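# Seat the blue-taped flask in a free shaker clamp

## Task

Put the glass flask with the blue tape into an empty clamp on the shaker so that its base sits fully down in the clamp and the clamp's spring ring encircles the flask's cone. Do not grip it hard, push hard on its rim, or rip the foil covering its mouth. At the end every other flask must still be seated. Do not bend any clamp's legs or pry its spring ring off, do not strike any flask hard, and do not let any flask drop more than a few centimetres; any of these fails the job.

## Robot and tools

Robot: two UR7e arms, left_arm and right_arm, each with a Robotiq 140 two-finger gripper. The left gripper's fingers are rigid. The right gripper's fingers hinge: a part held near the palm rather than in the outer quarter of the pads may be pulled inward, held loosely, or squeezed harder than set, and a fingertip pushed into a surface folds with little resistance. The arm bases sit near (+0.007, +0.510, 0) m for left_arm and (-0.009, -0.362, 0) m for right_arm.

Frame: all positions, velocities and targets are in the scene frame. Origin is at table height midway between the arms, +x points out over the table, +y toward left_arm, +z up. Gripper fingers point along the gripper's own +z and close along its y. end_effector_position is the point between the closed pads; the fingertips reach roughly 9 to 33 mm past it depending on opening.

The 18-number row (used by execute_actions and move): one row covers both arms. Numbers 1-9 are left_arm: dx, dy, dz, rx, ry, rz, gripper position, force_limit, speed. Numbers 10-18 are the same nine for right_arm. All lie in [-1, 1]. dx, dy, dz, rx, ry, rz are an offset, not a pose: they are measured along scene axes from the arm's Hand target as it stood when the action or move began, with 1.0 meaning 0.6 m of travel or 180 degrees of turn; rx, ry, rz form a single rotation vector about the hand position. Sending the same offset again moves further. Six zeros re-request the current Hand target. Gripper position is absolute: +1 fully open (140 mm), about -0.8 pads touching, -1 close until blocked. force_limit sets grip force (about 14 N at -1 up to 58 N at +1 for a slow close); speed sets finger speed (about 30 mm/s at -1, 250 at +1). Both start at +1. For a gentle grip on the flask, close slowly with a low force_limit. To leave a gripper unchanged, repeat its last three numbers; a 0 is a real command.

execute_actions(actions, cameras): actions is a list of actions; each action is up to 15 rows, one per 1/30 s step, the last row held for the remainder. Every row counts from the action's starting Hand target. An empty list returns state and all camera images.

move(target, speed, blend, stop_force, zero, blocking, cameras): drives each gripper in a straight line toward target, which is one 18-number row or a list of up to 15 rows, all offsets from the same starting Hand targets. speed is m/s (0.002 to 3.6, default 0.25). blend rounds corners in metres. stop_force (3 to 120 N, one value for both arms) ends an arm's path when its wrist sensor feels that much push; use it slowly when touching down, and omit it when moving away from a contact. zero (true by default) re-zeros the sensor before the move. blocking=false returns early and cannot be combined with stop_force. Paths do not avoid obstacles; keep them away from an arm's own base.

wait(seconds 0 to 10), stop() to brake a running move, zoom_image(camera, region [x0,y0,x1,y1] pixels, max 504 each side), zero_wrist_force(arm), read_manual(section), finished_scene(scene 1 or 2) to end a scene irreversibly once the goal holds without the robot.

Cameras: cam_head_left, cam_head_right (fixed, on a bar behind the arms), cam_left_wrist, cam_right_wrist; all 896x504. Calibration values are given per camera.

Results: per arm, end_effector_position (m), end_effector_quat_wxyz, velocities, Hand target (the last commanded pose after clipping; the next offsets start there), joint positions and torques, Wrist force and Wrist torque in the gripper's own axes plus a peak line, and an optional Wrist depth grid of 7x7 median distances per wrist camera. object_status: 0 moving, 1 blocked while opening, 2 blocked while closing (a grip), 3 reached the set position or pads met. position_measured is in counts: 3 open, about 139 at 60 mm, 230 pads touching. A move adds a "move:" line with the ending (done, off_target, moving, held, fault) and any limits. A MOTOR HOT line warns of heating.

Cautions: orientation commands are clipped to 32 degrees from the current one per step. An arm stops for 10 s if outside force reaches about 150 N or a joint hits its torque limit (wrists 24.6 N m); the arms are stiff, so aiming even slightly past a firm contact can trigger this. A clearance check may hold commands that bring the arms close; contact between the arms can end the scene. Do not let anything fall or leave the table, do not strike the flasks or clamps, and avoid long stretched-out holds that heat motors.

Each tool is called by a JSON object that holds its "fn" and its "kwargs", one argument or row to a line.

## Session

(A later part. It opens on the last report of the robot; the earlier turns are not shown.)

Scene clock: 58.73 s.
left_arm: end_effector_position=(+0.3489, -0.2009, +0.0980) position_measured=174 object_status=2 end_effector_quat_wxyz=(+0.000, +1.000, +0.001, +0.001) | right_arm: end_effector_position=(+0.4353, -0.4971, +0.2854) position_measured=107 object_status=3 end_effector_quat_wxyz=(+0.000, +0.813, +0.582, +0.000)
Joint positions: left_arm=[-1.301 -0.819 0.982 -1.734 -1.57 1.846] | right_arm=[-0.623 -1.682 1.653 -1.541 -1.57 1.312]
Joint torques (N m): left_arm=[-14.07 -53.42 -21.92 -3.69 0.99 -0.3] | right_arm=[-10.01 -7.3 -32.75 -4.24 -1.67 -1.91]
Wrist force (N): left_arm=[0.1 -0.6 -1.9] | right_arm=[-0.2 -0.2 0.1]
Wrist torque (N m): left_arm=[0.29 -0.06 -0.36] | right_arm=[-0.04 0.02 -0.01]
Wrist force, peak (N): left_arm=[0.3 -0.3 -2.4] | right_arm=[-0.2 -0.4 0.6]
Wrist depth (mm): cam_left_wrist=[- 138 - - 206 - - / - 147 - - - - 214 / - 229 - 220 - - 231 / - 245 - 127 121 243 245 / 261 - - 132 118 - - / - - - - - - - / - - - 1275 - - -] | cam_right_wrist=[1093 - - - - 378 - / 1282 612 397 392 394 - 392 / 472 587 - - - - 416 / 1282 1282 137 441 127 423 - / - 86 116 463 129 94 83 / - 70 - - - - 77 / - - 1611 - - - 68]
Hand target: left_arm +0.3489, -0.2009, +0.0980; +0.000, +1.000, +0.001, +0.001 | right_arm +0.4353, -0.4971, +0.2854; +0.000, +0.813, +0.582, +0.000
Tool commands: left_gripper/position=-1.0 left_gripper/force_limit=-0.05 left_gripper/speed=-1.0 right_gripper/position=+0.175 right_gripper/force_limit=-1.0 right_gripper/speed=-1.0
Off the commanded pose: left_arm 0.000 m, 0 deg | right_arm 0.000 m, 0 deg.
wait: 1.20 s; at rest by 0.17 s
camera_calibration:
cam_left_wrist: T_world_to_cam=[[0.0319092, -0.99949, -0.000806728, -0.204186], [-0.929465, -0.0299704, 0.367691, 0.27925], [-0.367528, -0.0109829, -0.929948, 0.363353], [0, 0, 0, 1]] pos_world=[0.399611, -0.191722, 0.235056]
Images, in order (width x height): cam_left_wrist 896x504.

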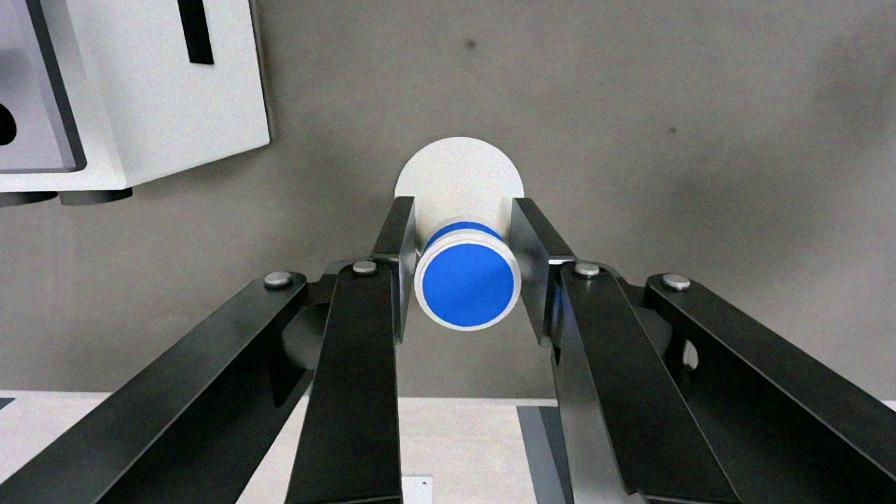

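{"fn": "move", "kwargs": {
  "target": [
    [0,0,0.34,0,0,0,-1,-0.05,-1,0,0,0,0,0,0,0.175,-1,-1],
    [0.1185,0.218,0.34,0,0,0,-1,-0.05,-1,0,0,0,0,0,0,0.175,-1,-1],
    [0.1185,0.218,0.3,0,0,0,-1,-0.05,-1,0,0,0,0,0,0,0.175,-1,-1]
  ],
  "speed": [0.12,0.15,0.06],
  "blend": [0.02,0.005,0],
  "cameras": ["cam_left_wrist","cam_head_left"]
}}

{"fn": "zoom_image", "kwargs": {
  "camera": "cam_left_wrist",
  "region": [350, 60, 600, 340]
}}

{"fn": "zoom_image", "kwargs": {
  "camera": "cam_head_left",
  "region": [440, 90, 540, 190]
}}

Scene clock: 67.13 s.
left_arm: end_effector_position=(+0.4200, -0.0700, +0.2782) position_measured=174 object_status=2 end_effector_quat_wxyz=(+0.000, +1.000, +0.001, +0.001) | right_arm: end_effector_position=(+0.4353, -0.4971, +0.2854) position_measured=107 object_status=3 end_effector_quat_wxyz=(+0.000, +0.813, +0.582, +0.000)
Joint positions: left_arm=[-1.149 -1.051 0.902 -1.423 -1.57 1.998] | right_arm=[-0.623 -1.682 1.653 -1.541 -1.57 1.312]
Joint torques (N m): left_arm=[-14.94 -41.32 -19.09 -3.28 -1.52 0.89] | right_arm=[-9.88 -7.47 -32.4 -3.92 -1.32 -1.87]
Wrist force (N): left_arm=[0.5 0.0 1.8] | right_arm=[-0.3 -0.2 0.4]
Wrist torque (N m): left_arm=[0.26 -0.12 -0.36] | right_arm=[-0.03 0.05 0.00]
Wrist force, peak (N): left_arm=[0.2 -0.3 4.8] | right_arm=[-0.3 -0.3 0.7]
Wrist depth (mm): cam_left_wrist=[- 238 231 - 363 - - / - 246 226 247 399 - - / - - 260 220 405 - - / 427 - 104 127 121 - - / 454 - - 132 118 - - / - - - 1395 - - - / - - - - - - -] | cam_right_wrist=[1098 380 - 356 379 - - / 481 - 390 394 - 399 388 / 494 1128 - - - - - / 1275 1262 135 - 129 - 439 / - 86 105 - 128 93 78 / - 70 - - - - 77 / - - 1540 549 - - 68]
Hand target: left_arm +0.4200, -0.0701, +0.2780; +0.000, +1.000, +0.001, +0.001 | right_arm +0.4353, -0.4971, +0.2854; +0.000, +0.813, +0.582, +0.000
Off the commanded pose: left_arm 0.000 m, 0 deg | right_arm 0.000 m, 0 deg.
move: done
camera_calibration:
cam_left_wrist: T_world_to_cam=[[0.031944, -0.999489, -0.000713038, -0.0755313], [-0.929464, -0.0299683, 0.367694, 0.283036], [-0.367527, -0.0110829, -0.929947, 0.558398], [0, 0, 0, 1]] pos_world=[0.470711, -0.0608219, 0.415156]
Images, in order (width x height): cam_head_left 896x504, cam_left_wrist 896x504.

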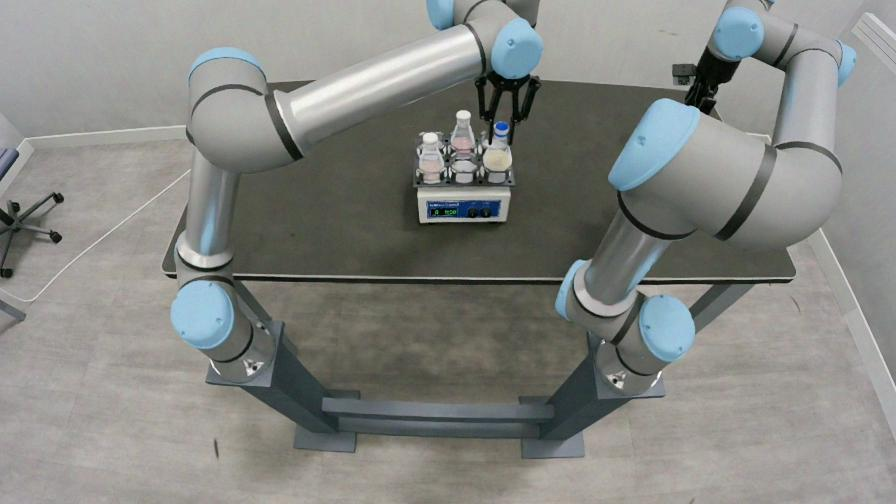

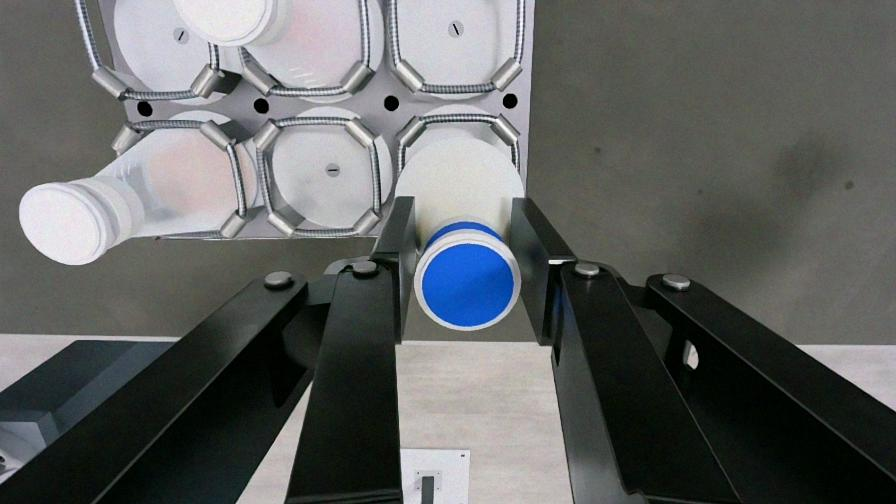

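Scaled by 1.800 from the camera's 896x504 image, which has a finer 1280x720 frame.

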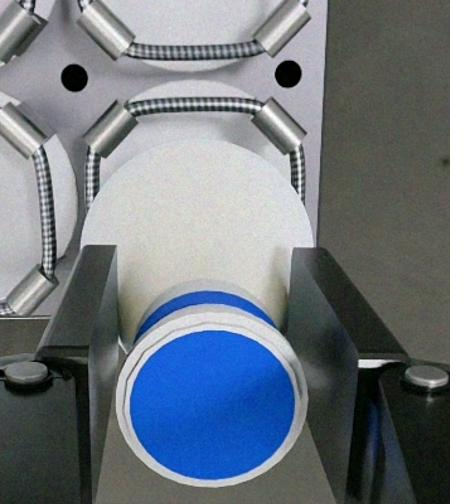

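Scaled by 5.040 from the camera's 896x504 image, which has a finer 1280x720 frame.

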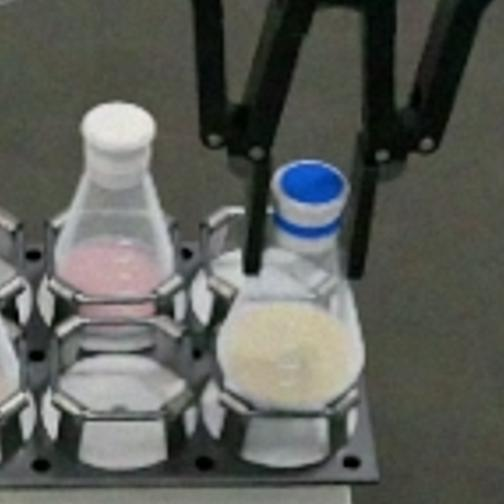

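{"fn": "move", "kwargs": {
  "target": [
    [0.0125,0.001,0,0,0,0,-1,-0.05,-1,0,0,0,0,0,0,0.175,-1,-1]
  ],
  "speed": 0.05,
  "cameras": []
}}

{"fn": "move", "kwargs": {
  "target": [
    [0,0,-0.04,0,0,0,-1,-0.05,-1,0,0,0,0,0,0,0.175,-1,-1]
  ],
  "speed": 0.012,
  "stop_force": 10,
  "cameras": ["cam_left_wrist"]
}}

{"fn": "zoom_image", "kwargs": {
  "camera": "cam_left_wrist",
  "region": [350, 60, 600, 340]
}}

Scene clock: 71.97 s.
left_arm: end_effector_position=(+0.4276, -0.0694, +0.2780) position_measured=174 object_status=2 end_effector_quat_wxyz=(+0.000, +1.000, +0.001, +0.001) | right_arm: end_effector_position=(+0.4353, -0.4971, +0.2854) position_measured=107 object_status=3 end_effector_quat_wxyz=(+0.000, +0.813, +0.582, +0.000)
Joint positions: left_arm=[-1.138 -1.038 0.884 -1.416 -1.57 2.008] | right_arm=[-0.623 -1.682 1.653 -1.541 -1.57 1.312]
Joint torques (N m): left_arm=[-5.68 -55.32 -16.89 -3.32 -0.4 -0.82] | right_arm=[-10.56 -7.95 -32.12 -3.54 -0.58 -1.65]
Wrist force (N): left_arm=[0.4 0.3 1.7] | right_arm=[-0.5 -0.2 0.4]
Wrist torque (N m): left_arm=[0.30 -0.11 -0.48] | right_arm=[-0.04 0.10 -0.01]
Wrist force, peak (N): left_arm=[0.4 0.0 2.1] | right_arm=[-0.4 -0.5 0.7]
Wrist depth (mm): cam_left_wrist=[231 143 229 - 362 363 369 / - 222 231 - 379 - - / - 257 263 - - 406 - / - 252 276 128 147 430 - / - - - 132 117 - 452 / - - - 1403 - - - / - - - - - - -] | cam_right_wrist=[1079 379 372 389 383 - 389 / 522 550 393 399 394 - 404 / 436 1189 - - - - - / 1282 1282 137 437 142 - - / - 86 116 - 126 93 77 / - 70 - - - - 77 / - - 1550 - - - 68]
Hand target: left_arm +0.4275, -0.0695, +0.2780; +0.000, +1.000, +0.001, +0.001 | right_arm +0.4353, -0.4971, +0.2854; +0.000, +0.813, +0.582, +0.000
Off the commanded pose: left_arm 0.000 m, 0 deg | right_arm 0.000 m, 0 deg.
move: done
No camera images: "cameras" was empty.

Scene clock: 73.83 s.
left_arm: end_effector_position=(+0.4275, -0.0695, +0.2669) position_measured=174 object_status=2 end_effector_quat_wxyz=(+0.000, +1.000, +0.001, +0.001) | right_arm: end_effector_position=(+0.4353, -0.4971, +0.2854) position_measured=107 object_status=3 end_effector_quat_wxyz=(+0.000, +0.813, +0.582, +0.000)
Joint positions: left_arm=[-1.139 -1.043 0.92 -1.448 -1.57 2.008] | right_arm=[-0.623 -1.682 1.653 -1.541 -1.57 1.312]
Joint torques (N m): left_arm=[-15.16 -39.55 -22.92 -3.46 -0.59 -1.58] | right_arm=[-10.8 -8.12 -30.57 -3.58 -0.55 -1.81]
Wrist force (N): left_arm=[2.2 1.8 -2.7] | right_arm=[-0.3 -0.4 0.4]
Wrist torque (N m): left_arm=[0.15 -0.11 -0.50] | right_arm=[-0.08 0.06 -0.01]
Wrist force, peak (N): left_arm=[5.9 2.6 -12.2] | right_arm=[-0.4 -0.3 0.7]
Wrist depth (mm): cam_left_wrist=[- - 211 - 357 - - / 371 237 217 - 374 - 377 / 389 247 255 - - 403 397 / 163 247 237 127 412 - 421 / 448 - - 132 118 - - / - - - 1387 - - - / - - - - - - -] | cam_right_wrist=[1098 372 376 - 374 378 - / 497 - 391 394 - 397 - / 486 1206 422 - - - - / 1243 1324 136 - 127 - - / - 86 105 - 126 94 78 / - 70 - - - - 77 / - - 1502 - - - 68]
Hand target: left_arm +0.4275, -0.0695, +0.2669; +0.000, +1.000, +0.001, +0.001 (not the last commanded pose) | right_arm +0.4353, -0.4971, +0.2854; +0.000, +0.813, +0.582, +0.000
Off the commanded pose: left_arm 0.013 m, 0 deg | right_arm 0.000 m, 0 deg.
move: contact (left_arm)
camera_calibration:
cam_left_wrist: T_world_to_cam=[[0.0318518, -0.999492, -0.000674654, -0.0752504], [-0.929502, -0.0298695, 0.367607, 0.294199], [-0.36744, -0.0110819, -0.929981, 0.550717], [0, 0, 0, 1]] pos_world=[0.478211, -0.0603217, 0.403956]
Images, in order (width x height): cam_left_wrist 896x504.

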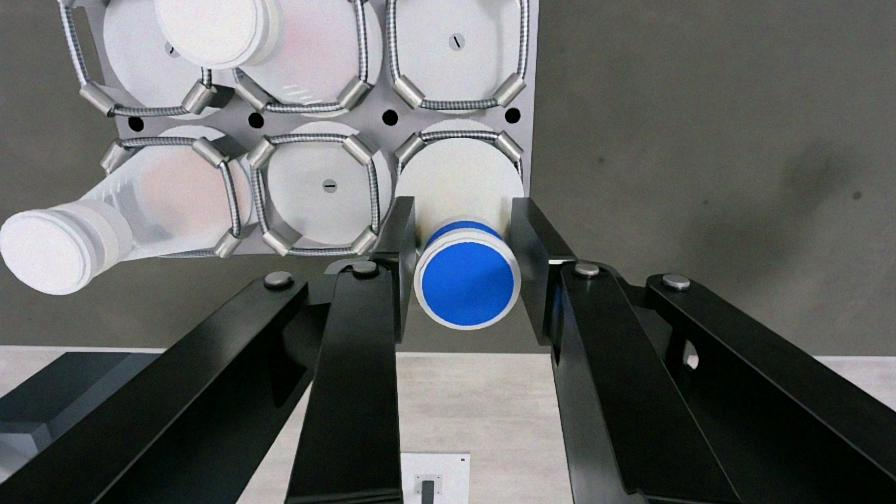

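Scaled by 1.800 from the camera's 896x504 image, which has a finer 1280x720 frame.

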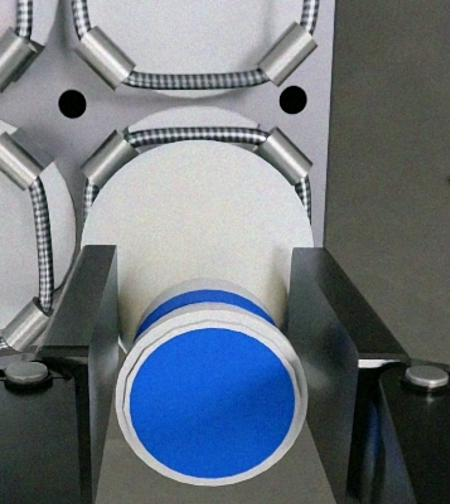

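{"fn": "move", "kwargs": {
  "target": [
    [0,0,0.015,0,0,0,-1,-0.05,-1,0,0,0,0,0,0,0.175,-1,-1],
    [0.0017,0.025,0.022,-0.0611,0,0,-1,-0.05,-1,0,0,0,0,0,0,0.175,-1,-1]
  ],
  "speed": 0.08,
  "blend": [0.004,0],
  "cameras": []
}}

{"fn": "move", "kwargs": {
  "target": [
    [0,0,-0.06,0,0,0,-1,-0.05,-1,0,0,0,0,0,0,0.175,-1,-1]
  ],
  "speed": 0.012,
  "stop_force": 25,
  "cameras": ["cam_left_wrist"]
}}

{"fn": "zoom_image", "kwargs": {
  "camera": "cam_left_wrist",
  "region": [350, 60, 600, 340]
}}

Scene clock: 77.47 s.
left_arm: end_effector_position=(+0.4286, -0.0544, +0.2802) position_measured=174 object_status=2 end_effector_quat_wxyz=(+0.096, +0.995, +0.001, +0.000) | right_arm: end_effector_position=(+0.4353, -0.4971, +0.2854) position_measured=107 object_status=3 end_effector_quat_wxyz=(+0.000, +0.813, +0.582, +0.000)
Joint positions: left_arm=[-1.088 -1.202 1.177 -1.716 -1.66 2.051] | right_arm=[-0.623 -1.682 1.653 -1.541 -1.57 1.312]
Joint torques (N m): left_arm=[-15.57 -41.95 -18.97 -4.18 0.51 -1.83] | right_arm=[-9.26 -8.87 -30.74 -3.3 -0.32 -1.55]
Wrist force (N): left_arm=[0.2 -0.4 1.7] | right_arm=[-0.2 -0.1 0.2]
Wrist torque (N m): left_arm=[0.19 -0.02 -0.40] | right_arm=[-0.02 0.02 -0.01]
Wrist force, peak (N): left_arm=[2.1 2.0 -3.2] | right_arm=[-0.4 -0.2 0.7]
Wrist depth (mm): cam_left_wrist=[- 130 - - 385 421 - / 217 228 - 227 - 436 471 / - 227 - 212 462 - - / 149 227 231 127 131 503 - / - - - 134 117 - 1659 / - - - 1420 - - - / - - - 1530 - - -] | cam_right_wrist=[1093 377 376 377 376 - 385 / 486 - - 412 404 - - / 425 1230 - 402 - - 408 / 1262 1269 137 475 143 - - / - 86 115 - 127 94 78 / - 70 522 - - - 77 / - - 1550 - - - 68]
Hand target: left_arm +0.4285, -0.0545, +0.2801; +0.096, +0.995, +0.001, +0.000 | right_arm +0.4353, -0.4971, +0.2854; +0.000, +0.813, +0.582, +0.000
Off the commanded pose: left_arm 0.000 m, 0 deg | right_arm 0.000 m, 0 deg.
move: done
No camera images: "cameras" was empty.

Scene clock: 79.87 s.
left_arm: end_effector_position=(+0.4285, -0.0546, +0.2610) position_measured=174 object_status=2 end_effector_quat_wxyz=(+0.096, +0.995, +0.001, +0.000) | right_arm: end_effector_position=(+0.4353, -0.4971, +0.2854) position_measured=107 object_status=3 end_effector_quat_wxyz=(+0.000, +0.813, +0.582, +0.000)
Joint positions: left_arm=[-1.088 -1.202 1.226 -1.765 -1.66 2.051] | right_arm=[-0.623 -1.682 1.653 -1.541 -1.57 1.312]
Joint torques (N m): left_arm=[-13.41 -24.05 -18.41 0.71 -0.59 -1.61] | right_arm=[-10.31 -9.19 -31.52 -3.17 0 -1.59]
Wrist force (N): left_arm=[4.3 9.6 -15.0] | right_arm=[-0.2 -0.1 0.5]
Wrist torque (N m): left_arm=[-0.40 -0.04 -0.46] | right_arm=[-0.01 0.02 -0.01]
Wrist force, peak (N): left_arm=[4.9 10.9 -29.2] | right_arm=[-0.1 0.1 0.7]
Wrist depth (mm): cam_left_wrist=[197 - - 222 - 389 - / 203 186 - 227 - 418 - / - 204 236 - - - - / 215 - 243 127 120 - 509 / - - - - 118 - 1625 / - - - 1403 - - - / - - - 1530 - - -] | cam_right_wrist=[1098 - - - 375 364 - / 532 409 396 - - 396 - / 467 1172 - - - 391 - / 1275 1262 135 - 127 - - / - 86 106 - 126 93 78 / - 70 - - - - 77 / - - 1540 541 - - 68]
Hand target: left_arm +0.4285, -0.0546, +0.2610; +0.096, +0.995, +0.001, +0.000 (not the last commanded pose) | right_arm +0.4353, -0.4971, +0.2854; +0.000, +0.813, +0.582, +0.000
Off the commanded pose: left_arm 0.017 m, 0 deg | right_arm 0.000 m, 0 deg.
move: contact (left_arm)
camera_calibration:
cam_left_wrist: T_world_to_cam=[[0.0318088, -0.98122, 0.190253, -0.109157], [-0.929504, 0.0409364, 0.366533, 0.3019], [-0.367438, -0.1885, -0.910746, 0.531032], [0, 0, 0, 1]] pos_world=[0.479211, -0.0193659, 0.393746]
Images, in order (width x height): cam_left_wrist 896x504.

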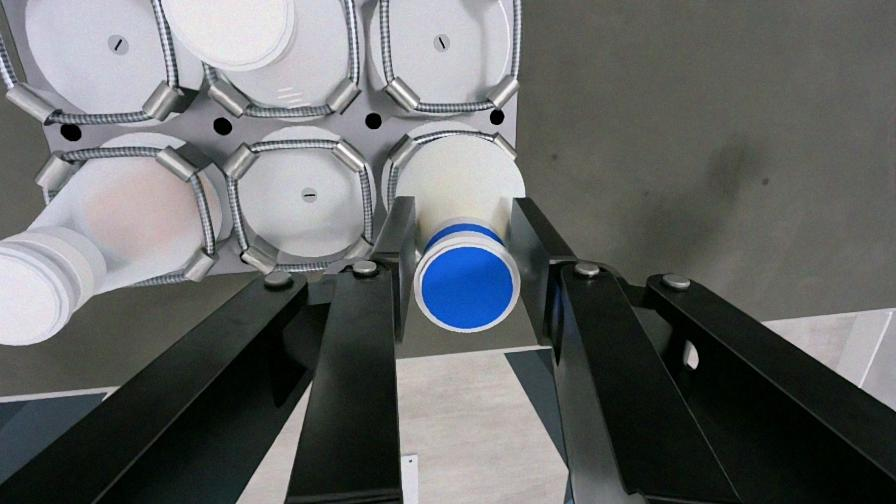

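Scaled by 1.800 from the camera's 896x504 image, which has a finer 1280x720 frame.

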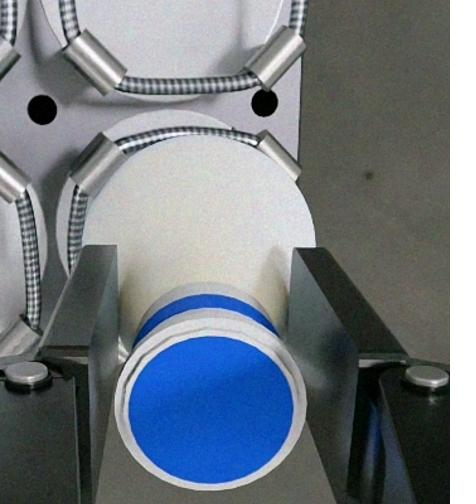

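{"fn": "move", "kwargs": {
  "target": [
    [0.001,-0.0008,-0.025,0,0,0,-1,-0.05,-1,0,0,0,0,0,0,0.175,-1,-1]
  ],
  "speed": 0.01,
  "stop_force": 42,
  "zero": false,
  "cameras": ["cam_left_wrist"]
}}

{"fn": "zoom_image", "kwargs": {
  "camera": "cam_left_wrist",
  "region": [350, 60, 600, 340]
}}

Scene clock: 82.93 s.
left_arm: end_effector_position=(+0.4286, -0.0548, +0.2601) position_measured=174 object_status=2 end_effector_quat_wxyz=(+0.096, +0.995, +0.001, +0.001) | right_arm: end_effector_position=(+0.4353, -0.4971, +0.2854) position_measured=107 object_status=3 end_effector_quat_wxyz=(+0.000, +0.813, +0.582, +0.000)
Joint positions: left_arm=[-1.088 -1.202 1.228 -1.768 -1.66 2.051] | right_arm=[-0.623 -1.682 1.653 -1.541 -1.57 1.312]
Joint torques (N m): left_arm=[-5.5 -14.42 -14.82 0.97 2.47 0.38] | right_arm=[-10.12 -8.96 -30.74 -2.77 -0.15 -1.68]
Wrist force (N): left_arm=[-2.9 7.7 -29.4] | right_arm=[0.0 -0.2 0.3]
Wrist torque (N m): left_arm=[-0.25 -0.12 -0.43] | right_arm=[-0.03 -0.01 0.00]
Wrist force, peak (N): left_arm=[-3.5 6.2 -48.9] | right_arm=[-0.2 -0.2 0.7]
Wrist depth (mm): cam_left_wrist=[- - - 228 381 402 416 / - 187 210 206 - - - / 205 211 234 - 416 446 - / - 223 244 127 147 463 - / - - - 444 118 - 1581 / - - - 1403 - - - / - - - 1464 - - -] | cam_right_wrist=[1093 - - 384 - 372 376 / 505 547 - - - 378 - / 475 633 - 408 - - 421 / 1275 1256 135 - 142 - - / - 86 105 - 127 94 78 / - 70 - 456 - - 77 / - - 1580 - - - 68]
Hand target: left_arm +0.4286, -0.0547, +0.2601; +0.096, +0.995, +0.001, +0.001 (not the last commanded pose) | right_arm +0.4353, -0.4971, +0.2854; +0.000, +0.813, +0.582, +0.000
Off the commanded pose: left_arm 0.014 m, 0 deg | right_arm 0.000 m, 0 deg.
move: contact (left_arm)
camera_calibration:
cam_left_wrist: T_world_to_cam=[[0.0317646, -0.981117, 0.190791, -0.109251], [-0.929588, 0.0411353, 0.366299, 0.302406], [-0.36723, -0.188992, -0.910727, 0.529985], [0, 0, 0, 1]] pos_world=[0.47921, -0.0194641, 0.392745]
Images, in order (width x height): cam_left_wrist 896x504.

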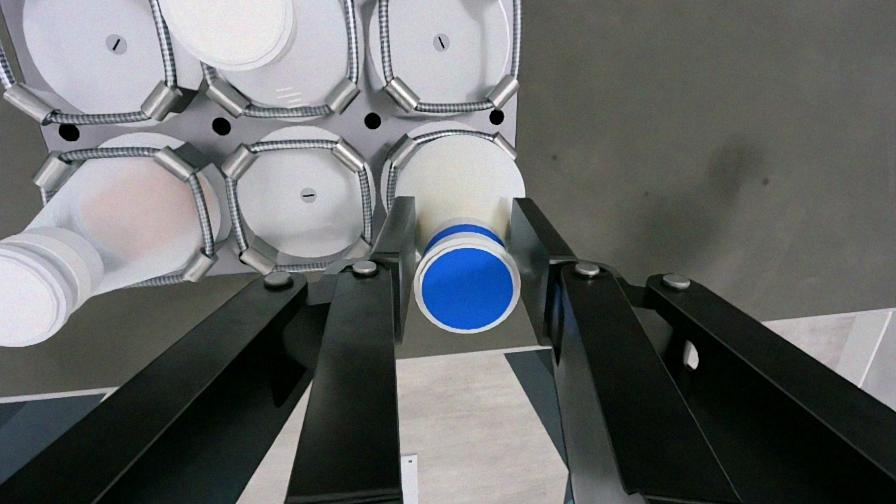

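Scaled by 1.800 from the camera's 896x504 image, which has a finer 1280x720 frame.

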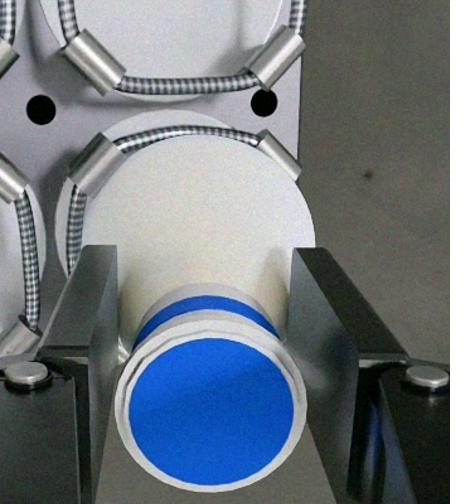

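{"fn": "move", "kwargs": {
  "target": [
    [0,-0.0018,-0.025,0,0,0,-1,-0.05,-1,0,0,0,0,0,0,0.175,-1,-1]
  ],
  "speed": 0.01,
  "stop_force": 52,
  "zero": false,
  "cameras": ["cam_left_wrist"]
}}

{"fn": "zoom_image", "kwargs": {
  "camera": "cam_left_wrist",
  "region": [350, 60, 600, 340]
}}

Scene clock: 85.77 s.
left_arm: end_effector_position=(+0.4286, -0.0548, +0.2598) position_measured=174 object_status=2 end_effector_quat_wxyz=(+0.096, +0.995, +0.001, +0.001) | right_arm: end_effector_position=(+0.4353, -0.4971, +0.2854) position_measured=107 object_status=3 end_effector_quat_wxyz=(+0.000, +0.813, +0.582, +0.000)
Joint positions: left_arm=[-1.088 -1.202 1.229 -1.769 -1.66 2.051] | right_arm=[-0.623 -1.682 1.653 -1.541 -1.57 1.312]
Joint torques (N m): left_arm=[3.87 -31.51 -19.28 -1.4 -3.23 0.52] | right_arm=[-9.88 -9.63 -31.64 -2.85 0.04 -1.81]
Wrist force (N): left_arm=[5.8 -1.2 -20.2] | right_arm=[-0.2 -0.4 0.4]
Wrist torque (N m): left_arm=[-0.11 -0.05 -0.40] | right_arm=[-0.08 0.03 0.00]
Wrist force, peak (N): left_arm=[-5.0 3.7 -49.0] | right_arm=[-0.3 -0.1 0.7]
Wrist depth (mm): cam_left_wrist=[- - 196 - - 374 - / 203 184 - 207 393 427 447 / 208 211 231 217 413 444 467 / 213 - 238 127 147 471 - / - - 85 - 118 - 1603 / - - - 1379 - - - / - - - 1492 - - -] | cam_right_wrist=[1074 380 376 - 383 - - / 505 398 396 - 396 - - / 433 1160 - - - 410 419 / 1249 1275 135 450 163 - 443 / - 86 105 - 127 93 78 / - 70 - 500 491 - 77 / - - 1540 - - - 68]
Hand target: left_arm +0.4286, -0.0548, +0.2598; +0.096, +0.995, +0.001, +0.001 (not the last commanded pose) | right_arm +0.4353, -0.4971, +0.2854; +0.000, +0.813, +0.582, +0.000
Off the commanded pose: left_arm 0.015 m, 0 deg | right_arm 0.000 m, 0 deg.
move: contact (left_arm)
camera_calibration:
cam_left_wrist: T_world_to_cam=[[0.0317235, -0.981074, 0.191016, -0.109362], [-0.929629, 0.0412361, 0.366183, 0.30268], [-0.367129, -0.189191, -0.910727, 0.529677], [0, 0, 0, 1]] pos_world=[0.479309, -0.0195634, 0.392444]
Images, in order (width x height): cam_left_wrist 896x504.

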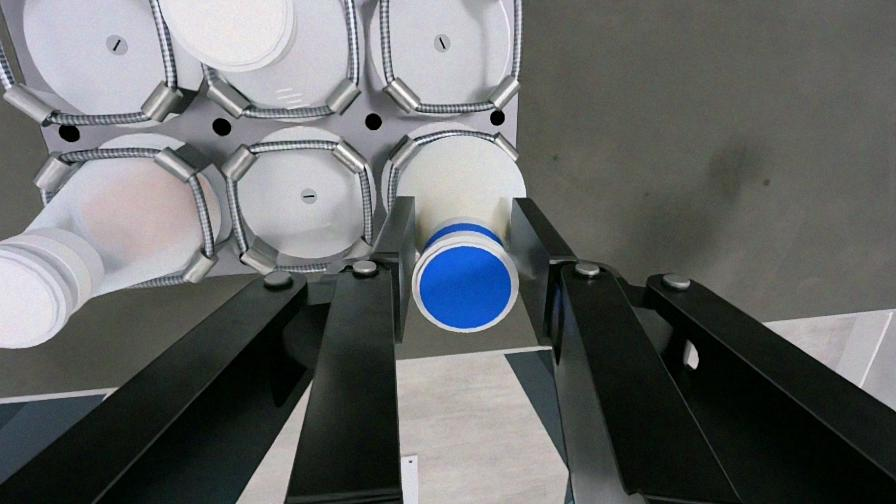

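Scaled by 1.800 from the camera's 896x504 image, which has a finer 1280x720 frame.

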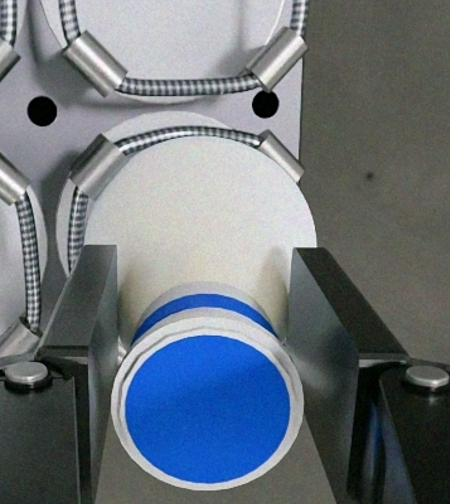

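{"fn": "move", "kwargs": {
  "target": [
    [-0.0003,0.0012,-0.03,0,0,0,-1,-0.05,-1,0,0,0,0,0,0,0.175,-1,-1]
  ],
  "speed": 0.01,
  "stop_force": 56,
  "zero": false,
  "cameras": ["cam_left_wrist"]
}}

{"fn": "zoom_image", "kwargs": {
  "camera": "cam_left_wrist",
  "region": [350, 60, 600, 340]
}}

Scene clock: 88.60 s.
left_arm: end_effector_position=(+0.4287, -0.0546, +0.2571) position_measured=174 object_status=2 end_effector_quat_wxyz=(+0.096, +0.995, +0.001, +0.001) | right_arm: end_effector_position=(+0.4353, -0.4971, +0.2854) position_measured=107 object_status=3 end_effector_quat_wxyz=(+0.000, +0.813, +0.582, +0.000)
Joint positions: left_arm=[-1.088 -1.202 1.236 -1.776 -1.66 2.051] | right_arm=[-0.623 -1.682 1.653 -1.541 -1.57 1.312]
Joint torques (N m): left_arm=[-12.22 -7.45 -16.32 -4.63 -5.99 0.84] | right_arm=[-10.42 -9.71 -30.68 -2.85 0.31 -1.52]
Wrist force (N): left_arm=[5.9 -18.1 -44.9] | right_arm=[-0.1 0.0 0.4]
Wrist torque (N m): left_arm=[1.12 -0.13 -0.33] | right_arm=[0.01 0.02 -0.01]
Wrist force, peak (N): left_arm=[4.8 -24.6 -67.5] | right_arm=[-0.4 -0.3 0.7]
Wrist depth (mm): cam_left_wrist=[192 - 184 - - 397 - / - 181 208 230 - - 454 / 205 200 233 - 412 - - / 210 208 238 127 120 489 - / - - 85 133 100 - 1647 / - - - 1420 - - - / - - - 1455 - - -] | cam_right_wrist=[1079 - 376 374 371 - 372 / 517 582 - - - 388 - / 497 1189 - - 397 419 - / 1262 1224 135 - 128 - - / - 86 116 480 125 94 78 / - 70 - - - - 77 / - - 1600 - - - 68]
Hand target: left_arm +0.4286, -0.0546, +0.2571; +0.096, +0.995, +0.001, +0.001 (not the last commanded pose) | right_arm +0.4353, -0.4971, +0.2854; +0.000, +0.813, +0.582, +0.000
Off the commanded pose: left_arm 0.015 m, 0 deg | right_arm 0.000 m, 0 deg.
move: contact (left_arm)
camera_calibration:
cam_left_wrist: T_world_to_cam=[[0.0318498, -0.981059, 0.191071, -0.108652], [-0.929627, 0.0411407, 0.366198, 0.303611], [-0.367123, -0.189288, -0.910709, 0.527354], [0, 0, 0, 1]] pos_world=[0.479309, -0.0192634, 0.389844]
Images, in order (width x height): cam_left_wrist 896x504.

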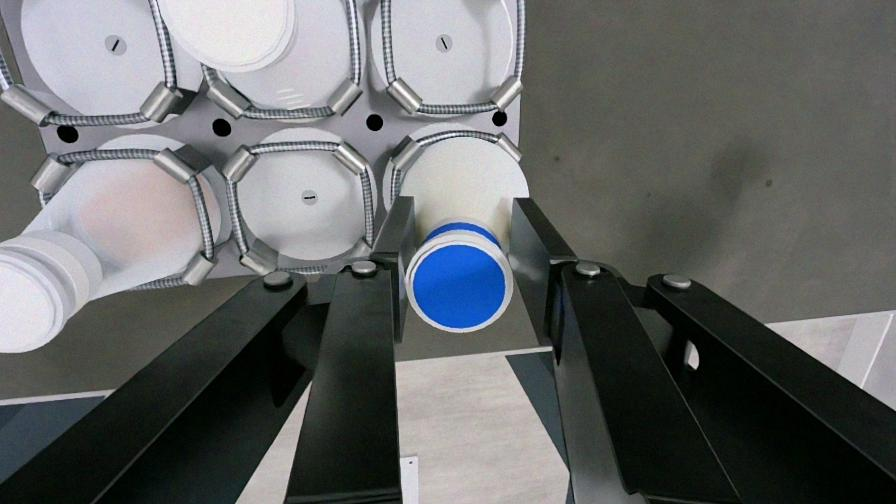

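Scaled by 1.800 from the camera's 896x504 image, which has a finer 1280x720 frame.

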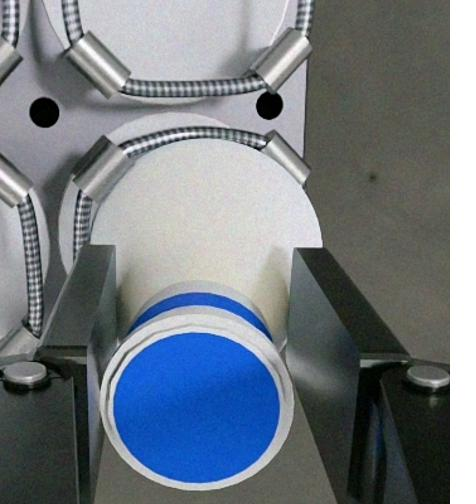

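{"fn": "move", "kwargs": {
  "target": [
    [0,-0.0245,-0.0035,0.0611,0,0,-1,-0.05,-1,0,0,0,0,0,0,0.175,-1,-1]
  ],
  "speed": 0.03,
  "stop_force": 70,
  "zero": false,
  "cameras": ["cam_left_wrist","cam_head_left"]
}}

{"fn": "zoom_image", "kwargs": {
  "camera": "cam_left_wrist",
  "region": [350, 60, 600, 340]
}}

{"fn": "zoom_image", "kwargs": {
  "camera": "cam_head_left",
  "region": [440, 90, 540, 190]
}}

Scene clock: 94.83 s.
left_arm: end_effector_position=(+0.4286, -0.0568, +0.2570) position_measured=174 object_status=2 end_effector_quat_wxyz=(+0.082, +0.997, +0.001, +0.001) | right_arm: end_effector_position=(+0.4353, -0.4971, +0.2854) position_measured=107 object_status=3 end_effector_quat_wxyz=(+0.000, +0.813, +0.582, +0.000)
Joint positions: left_arm=[-1.095 -1.182 1.199 -1.734 -1.646 2.046] | right_arm=[-0.623 -1.682 1.653 -1.541 -1.57 1.312]
Joint torques (N m): left_arm=[-4.69 10.94 -4.59 -1.77 -4.74 1.3] | right_arm=[-9.59 -8.87 -30.49 -2.34 0.81 -1.47]
Wrist force (N): left_arm=[5.4 -22.6 -72.2] | right_arm=[-0.1 0.0 0.4]
Wrist torque (N m): left_arm=[0.87 -0.34 -0.25] | right_arm=[0.00 0.02 -0.01]
Wrist force, peak (N): left_arm=[3.9 -26.0 -82.8] | right_arm=[-0.5 -0.2 0.6]
Wrist depth (mm): cam_left_wrist=[- - - - - - 405 / - 188 222 205 - - 427 / 209 215 229 - 411 - 454 / 218 208 241 127 119 - 516 / - - 85 128 100 - 1603 / - - - 1371 - - - / - - - 1473 - - -] | cam_right_wrist=[1088 - 378 - - - - / 558 577 395 387 - - 392 / 491 1206 425 - - 450 - / 1275 1289 135 - 128 440 - / - 86 116 485 128 93 78 / - 70 - 507 - - 77 / - - 1560 530 - - 68]
Hand target: left_arm +0.4287, -0.0568, +0.2570; +0.082, +0.997, +0.001, +0.001 (not the last commanded pose) | right_arm +0.4353, -0.4971, +0.2854; +0.000, +0.813, +0.582, +0.000
Off the commanded pose: left_arm 0.013 m, 9 deg | right_arm 0.000 m, 0 deg.
move: contact (left_arm)
camera_calibration:
cam_left_wrist: T_world_to_cam=[[0.0318503, -0.986004, 0.163651, -0.104086], [-0.929699, 0.0308849, 0.367023, 0.302942], [-0.36694, -0.163836, -0.915703, 0.529374], [0, 0, 0, 1]] pos_world=[0.479209, -0.0252546, 0.390597]
Images, in order (width x height): cam_head_left 896x504, cam_left_wrist 896x504.

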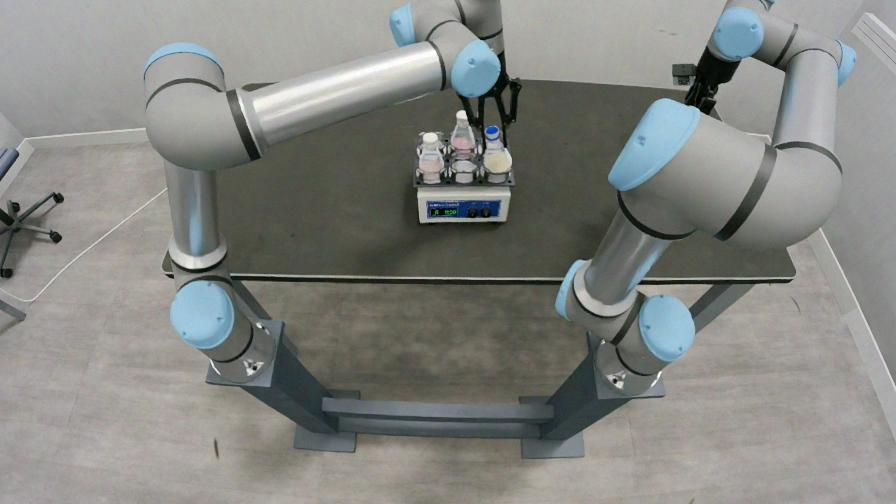

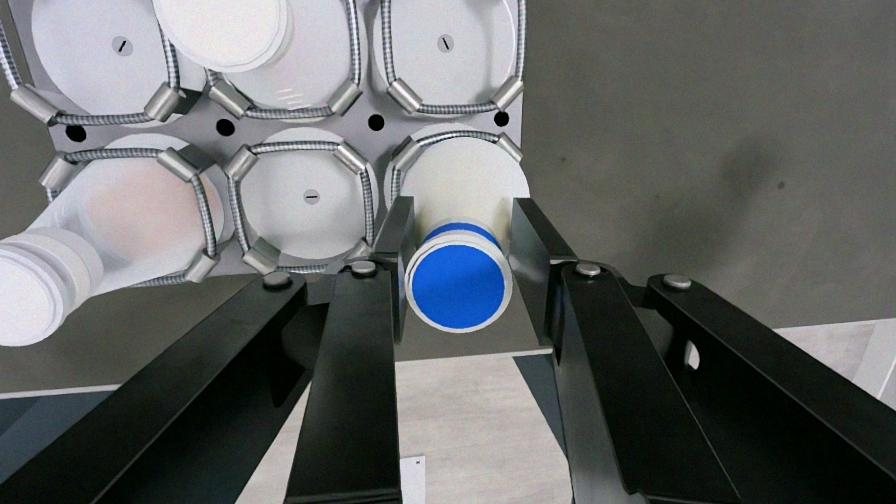

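Scaled by 1.800 from the camera's 896x504 image, which has a finer 1280x720 frame.

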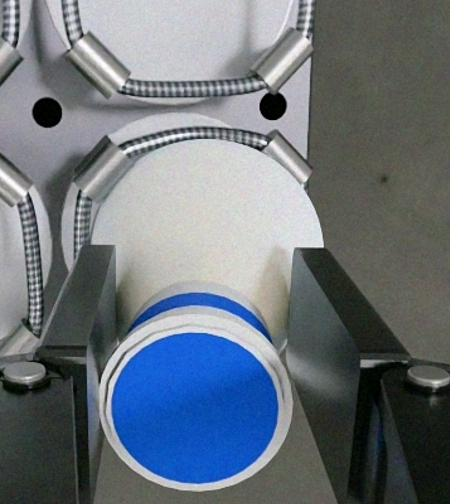

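Scaled by 5.040 from the camera's 896x504 image, which has a finer 1280x720 frame.

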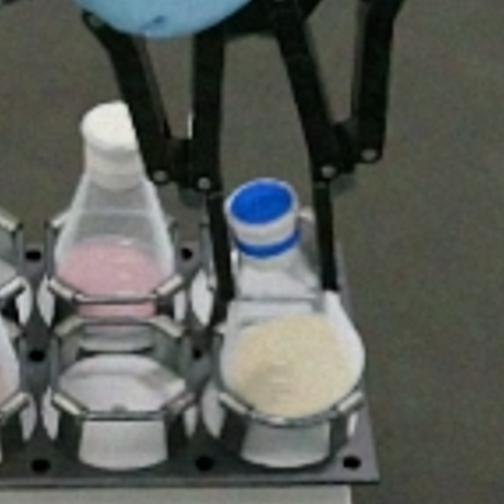

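{"fn": "move", "kwargs": {
  "target": [
    [0,0.006,0.02,0,0,0,-1,-0.05,-1,0,0,0,0,0,0,0.175,-1,-1]
  ],
  "speed": 0.06,
  "cameras": ["cam_left_wrist","cam_head_left"]
}}

{"fn": "zoom_image", "kwargs": {
  "camera": "cam_head_left",
  "region": [440, 90, 540, 190]
}}

{"fn": "zoom_image", "kwargs": {
  "camera": "cam_left_wrist",
  "region": [350, 60, 600, 340]
}}

Scene clock: 97.20 s.
left_arm: end_effector_position=(+0.4287, -0.0532, +0.2691) position_measured=174 object_status=2 end_effector_quat_wxyz=(+0.082, +0.997, +0.001, +0.001) | right_arm: end_effector_position=(+0.4353, -0.4971, +0.2854) position_measured=107 object_status=3 end_effector_quat_wxyz=(+0.000, +0.813, +0.582, +0.000)
Joint positions: left_arm=[-1.093 -1.189 1.178 -1.706 -1.646 2.048] | right_arm=[-0.623 -1.682 1.653 -1.541 -1.57 1.312]
Joint torques (N m): left_arm=[7.71 -38.62 -17.89 -5.34 -1.67 0.7] | right_arm=[-9.84 -9.16 -31.73 -2.07 0.99 -1.63]
Wrist force (N): left_arm=[-0.9 0.5 1.1] | right_arm=[-0.2 -0.3 0.5]
Wrist torque (N m): left_arm=[0.34 0.21 -0.43] | right_arm=[-0.06 0.03 -0.01]
Wrist force, peak (N): left_arm=[5.2 -22.6 -72.1] | right_arm=[-0.2 -0.3 0.8]
Wrist depth (mm): cam_left_wrist=[- - - - 399 - 401 / 211 198 - 220 404 - 451 / 206 215 242 217 419 - - / 143 229 221 127 121 480 - / - - 85 131 100 - 1625 / - - - 1395 - - - / - - - 1511 - - -] | cam_right_wrist=[1069 374 - - - - 373 / 511 405 - 403 399 375 - / 476 1183 - 414 416 - - / 1237 1302 135 - 143 - 440 / - 86 116 478 127 94 78 / - 70 - - - - 77 / - - 1570 - - - 68]
Hand target: left_arm +0.4287, -0.0532, +0.2690; +0.082, +0.997, +0.001, +0.001 | right_arm +0.4353, -0.4971, +0.2854; +0.000, +0.813, +0.582, +0.000
Off the commanded pose: left_arm 0.000 m, 0 deg | right_arm 0.000 m, 0 deg.
move: done
camera_calibration:
cam_left_wrist: T_world_to_cam=[[0.031736, -0.986003, 0.163681, -0.102394], [-0.92975, 0.0309791, 0.366886, 0.298524], [-0.366821, -0.163826, -0.915753, 0.541151], [0, 0, 0, 1]] pos_world=[0.479308, -0.0215544, 0.402797]
Images, in order (width x height): cam_head_left 896x504, cam_left_wrist 896x504.

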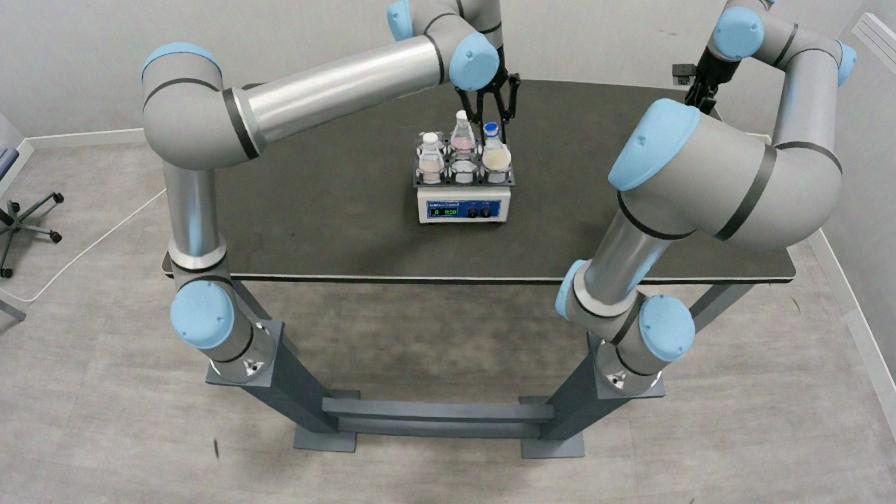

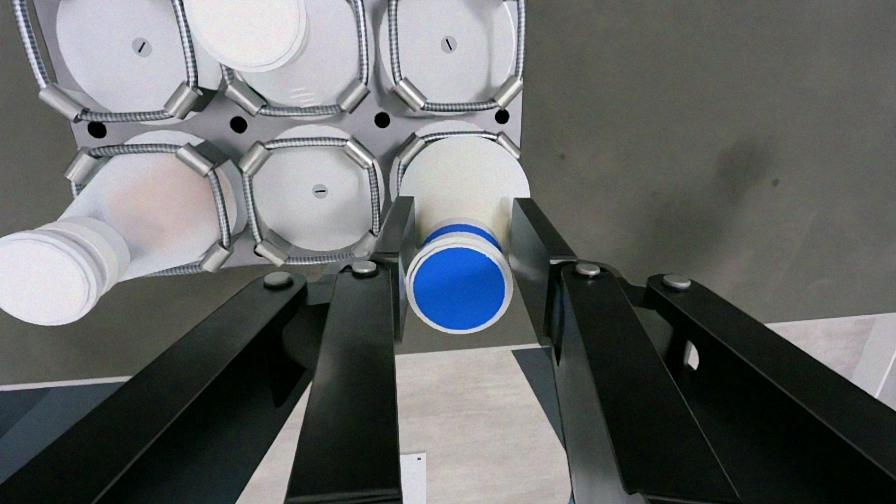

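Scaled by 5.040 from the camera's 896x504 image, which has a finer 1280x720 frame.

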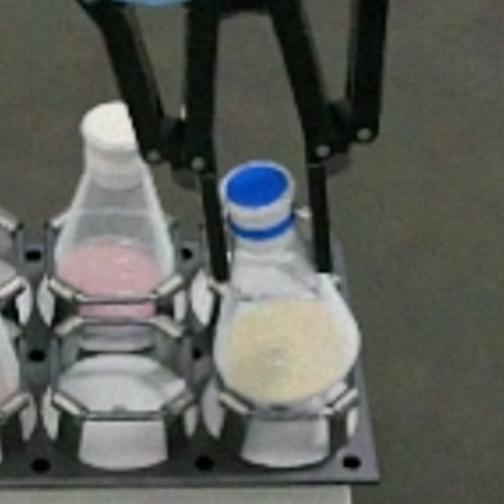

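Scaled by 1.800 from the camera's 896x504 image, which has a finer 1280x720 frame.

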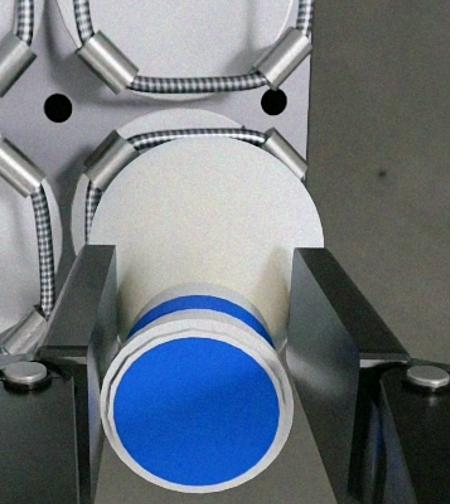

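{"fn": "move", "kwargs": {
  "target": [0,0.0020,-0.0235,0,0,0,-1,-0.05,-1,0,0,0,0,0,0,0.175,-1,-1],
  "speed": 0.012,
  "stop_force": 25,
  "cameras": ["cam_left_wrist"]
}}

Scene clock: 104.00 s.
left_arm: end_effector_position=(+0.4286, -0.0529, +0.2637) position_measured=174 object_status=2 end_effector_quat_wxyz=(+0.083, +0.997, +0.001, +0.001) | right_arm: end_effector_position=(+0.4353, -0.4971, +0.2854) position_measured=107 object_status=3 end_effector_quat_wxyz=(+0.000, +0.813, +0.582, +0.000)
Joint positions: left_arm=[-1.093 -1.19 1.194 -1.721 -1.646 2.048] | right_arm=[-0.623 -1.682 1.653 -1.541 -1.57 1.312]
Joint torques (N m): left_arm=[-5.47 -27.12 -19.68 1.04 0.93 -0.43] | right_arm=[-9.56 -8.38 -30.74 -1.96 0.99 -1.58]
Wrist force (N): left_arm=[-0.2 12.3 -12.1] | right_arm=[-0.4 -0.4 0.4]
Wrist torque (N m): left_arm=[-0.45 0.22 -0.48] | right_arm=[-0.08 0.07 0.00]
Wrist force, peak (N): left_arm=[0.0 13.6 -30.2] | right_arm=[-0.6 -0.2 0.5]
Wrist depth (mm): cam_left_wrist=[203 - - 229 - - - / - 192 202 - - - - / 214 218 238 - - - - / 147 227 244 127 120 492 518 / - - 85 129 100 - 547 / - - - 1403 - - - / - - - 1482 - - -] | cam_right_wrist=[1098 - - - 377 377 378 / 508 579 396 - - 397 395 / 423 1256 419 - 416 - 418 / 1282 1289 135 - 128 417 - / - 86 116 - 127 93 78 / - 70 - - - - 77 / - - 1521 - - - 68]
Hand target: left_arm +0.4286, -0.0529, +0.2637; +0.083, +0.997, +0.001, +0.001 (not the last commanded pose) | right_arm +0.4353, -0.4971, +0.2854; +0.000, +0.813, +0.582, +0.000
Off the commanded pose: left_arm 0.009 m, 0 deg | right_arm 0.000 m, 0 deg.
move: contact (left_arm)
camera_calibration:
cam_left_wrist: T_world_to_cam=[[0.0316089, -0.985909, 0.164269, -0.101363], [-0.929788, 0.0312994, 0.366764, 0.300513], [-0.366737, -0.164328, -0.915697, 0.536053], [0, 0, 0, 1]] pos_world=[0.479208, -0.0212523, 0.397295]
Images, in order (width x height): cam_left_wrist 896x504.

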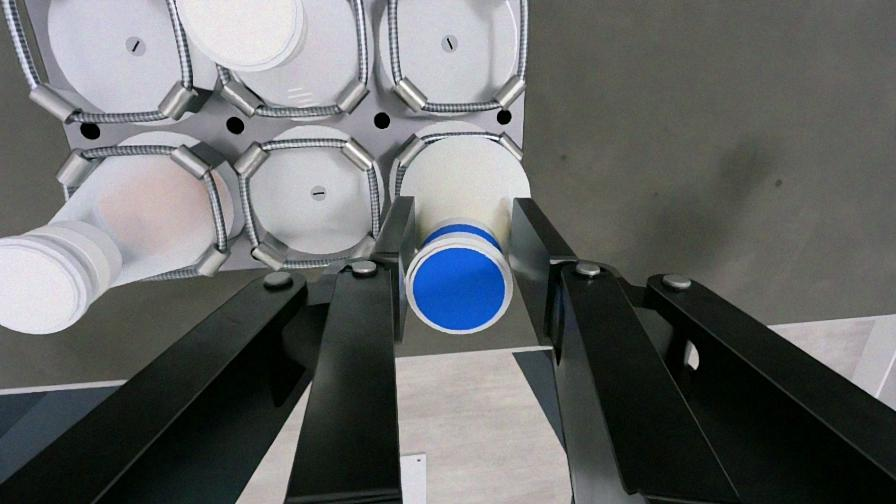

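{"fn": "zoom_image", "kwargs": {
  "camera": "cam_left_wrist",
  "region": [370, 100, 560, 350]
}}

{"fn": "move", "kwargs": {
  "target": [0,-0.004,-0.014,0,0,0,-1,-0.05,-1,0,0,0,0,0,0,0.175,-1,-1],
  "speed": 0.012,
  "stop_force": 40,
  "zero": false
}}

Scaled by 2.016 from the camera's 896x504 image, which has a finer 1280x720 frame.

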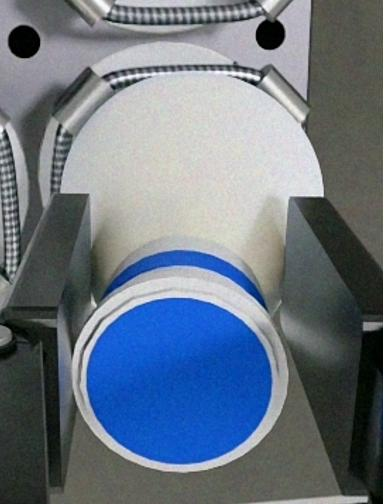

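Scene clock: 107.70 s.
left_arm: end_effector_position=(+0.4285, -0.0546, +0.2579) position_measured=174 object_status=2 end_effector_quat_wxyz=(+0.083, +0.997, +0.001, +0.001) | right_arm: end_effector_position=(+0.4353, -0.4971, +0.2854) position_measured=107 object_status=3 end_effector_quat_wxyz=(+0.000, +0.813, +0.582, +0.000)
Joint positions: left_arm=[-1.094 -1.187 1.204 -1.735 -1.646 2.047] | right_arm=[-0.623 -1.682 1.653 -1.541 -1.57 1.312]
Joint torques (N m): left_arm=[2.73 -30.13 -18.88 1.89 0.97 1.01] | right_arm=[-10.79 -8.3 -32.18 -2.3 1.34 -1.67]
Wrist force (N): left_arm=[-5.1 7.9 -19.9] | right_arm=[-0.1 -0.2 0.5]
Wrist torque (N m): left_arm=[-0.53 -0.15 -0.28] | right_arm=[-0.04 0.00 0.00]
Wrist force, peak (N): left_arm=[-8.8 1.7 -43.1] | right_arm=[-0.4 -0.1 0.7]
Wrist depth (mm): cam_left_wrist=[- - 185 - 357 396 400 / 204 205 209 229 394 396 434 / - 214 234 216 401 - 459 / 149 221 240 127 120 - - / 381 - 85 129 100 - 1592 / - - - 1395 - - - / - - - 1438 - - -] | cam_right_wrist=[1079 377 - - - - - / 512 580 - 403 - 401 - / 433 1230 - - 419 417 - / 1262 1269 137 443 128 436 - / - 86 105 - 461 93 88 / - 70 - - - - 77 / - - 1622 - - - 68]
Hand target: left_arm +0.4286, -0.0546, +0.2579; +0.083, +0.997, +0.001, +0.001 (not the last commanded pose) | right_arm +0.4353, -0.4971, +0.2854; +0.000, +0.813, +0.582, +0.000
Off the commanded pose: left_arm 0.003 m, 0 deg | right_arm 0.000 m, 0 deg.
move: contact (left_arm)

{"fn": "move", "kwargs": {
  "target": [-0.0020,0,-0.012,0,0,0,-1,-0.05,-1,0,0,0,0,0,0,0.175,-1,-1],
  "speed": 0.010,
  "stop_force": 50,
  "zero": false,
  "cameras": ["cam_left_wrist"]
}}

Scene clock: 109.53 s.
left_arm: end_effector_position=(+0.4285, -0.0545, +0.2570) position_measured=174 object_status=2 end_effector_quat_wxyz=(+0.083, +0.997, +0.001, +0.001) | right_arm: end_effector_position=(+0.4353, -0.4971, +0.2854) position_measured=107 object_status=3 end_effector_quat_wxyz=(+0.000, +0.813, +0.582, +0.000)
Joint positions: left_arm=[-1.094 -1.188 1.207 -1.738 -1.646 2.047] | right_arm=[-0.623 -1.682 1.653 -1.541 -1.57 1.312]
Joint torques (N m): left_arm=[5.22 -11.31 -14.16 0.47 1.71 1.12] | right_arm=[-9.81 -9.89 -30.56 -2.09 1.52 -1.55]
Wrist force (N): left_arm=[-6.8 3.6 -34.8] | right_arm=[-0.2 -0.2 0.4]
Wrist torque (N m): left_arm=[-0.50 -0.13 -0.26] | right_arm=[-0.04 0.03 -0.01]
Wrist force, peak (N): left_arm=[-8.7 -0.4 -58.3] | right_arm=[-0.2 -0.4 0.6]
Wrist depth (mm): cam_left_wrist=[- - 118 - - - - / 197 189 231 - - - 434 / - 193 234 - - 438 - / 149 224 213 127 122 - 477 / - - 85 130 100 - 1581 / - - - 1387 - - - / - - - 1464 - - -] | cam_right_wrist=[1088 372 - - 374 386 377 / 519 560 399 - - 407 - / 476 1183 - - 405 - - / 1275 1282 135 - 144 - - / - 86 105 - 127 93 78 / - 70 518 - - - 77 / - - 1502 - - - 68]
Hand target: left_arm +0.4285, -0.0545, +0.2570; +0.083, +0.997, +0.001, +0.001 (not the last commanded pose) | right_arm +0.4353, -0.4971, +0.2854; +0.000, +0.813, +0.582, +0.000
Off the commanded pose: left_arm 0.006 m, 0 deg | right_arm 0.000 m, 0 deg.
move: contact (left_arm)
camera_calibration:
cam_left_wrist: T_world_to_cam=[[0.0316048, -0.985856, 0.164586, -0.101855], [-0.929829, 0.0314024, 0.36665, 0.302898], [-0.366632, -0.164625, -0.915685, 0.529536], [0, 0, 0, 1]] pos_world=[0.479008, -0.0227513, 0.390595]
Images, in order (width x height): cam_left_wrist 896x504.

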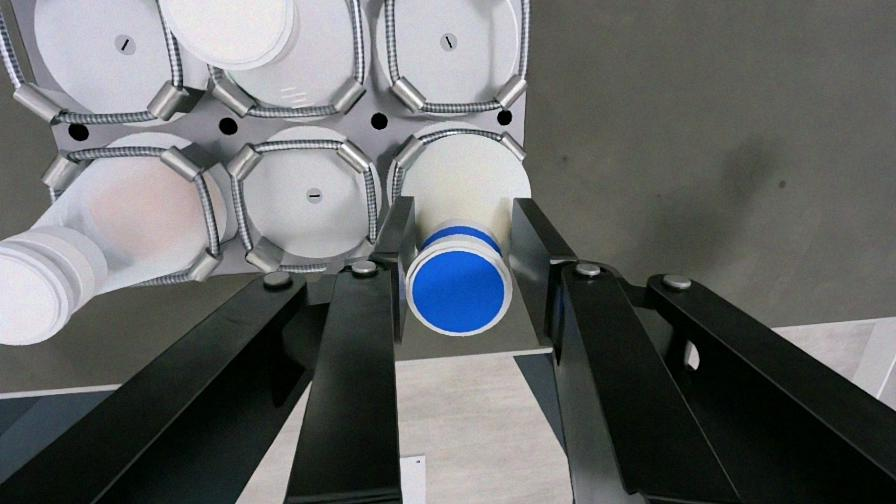

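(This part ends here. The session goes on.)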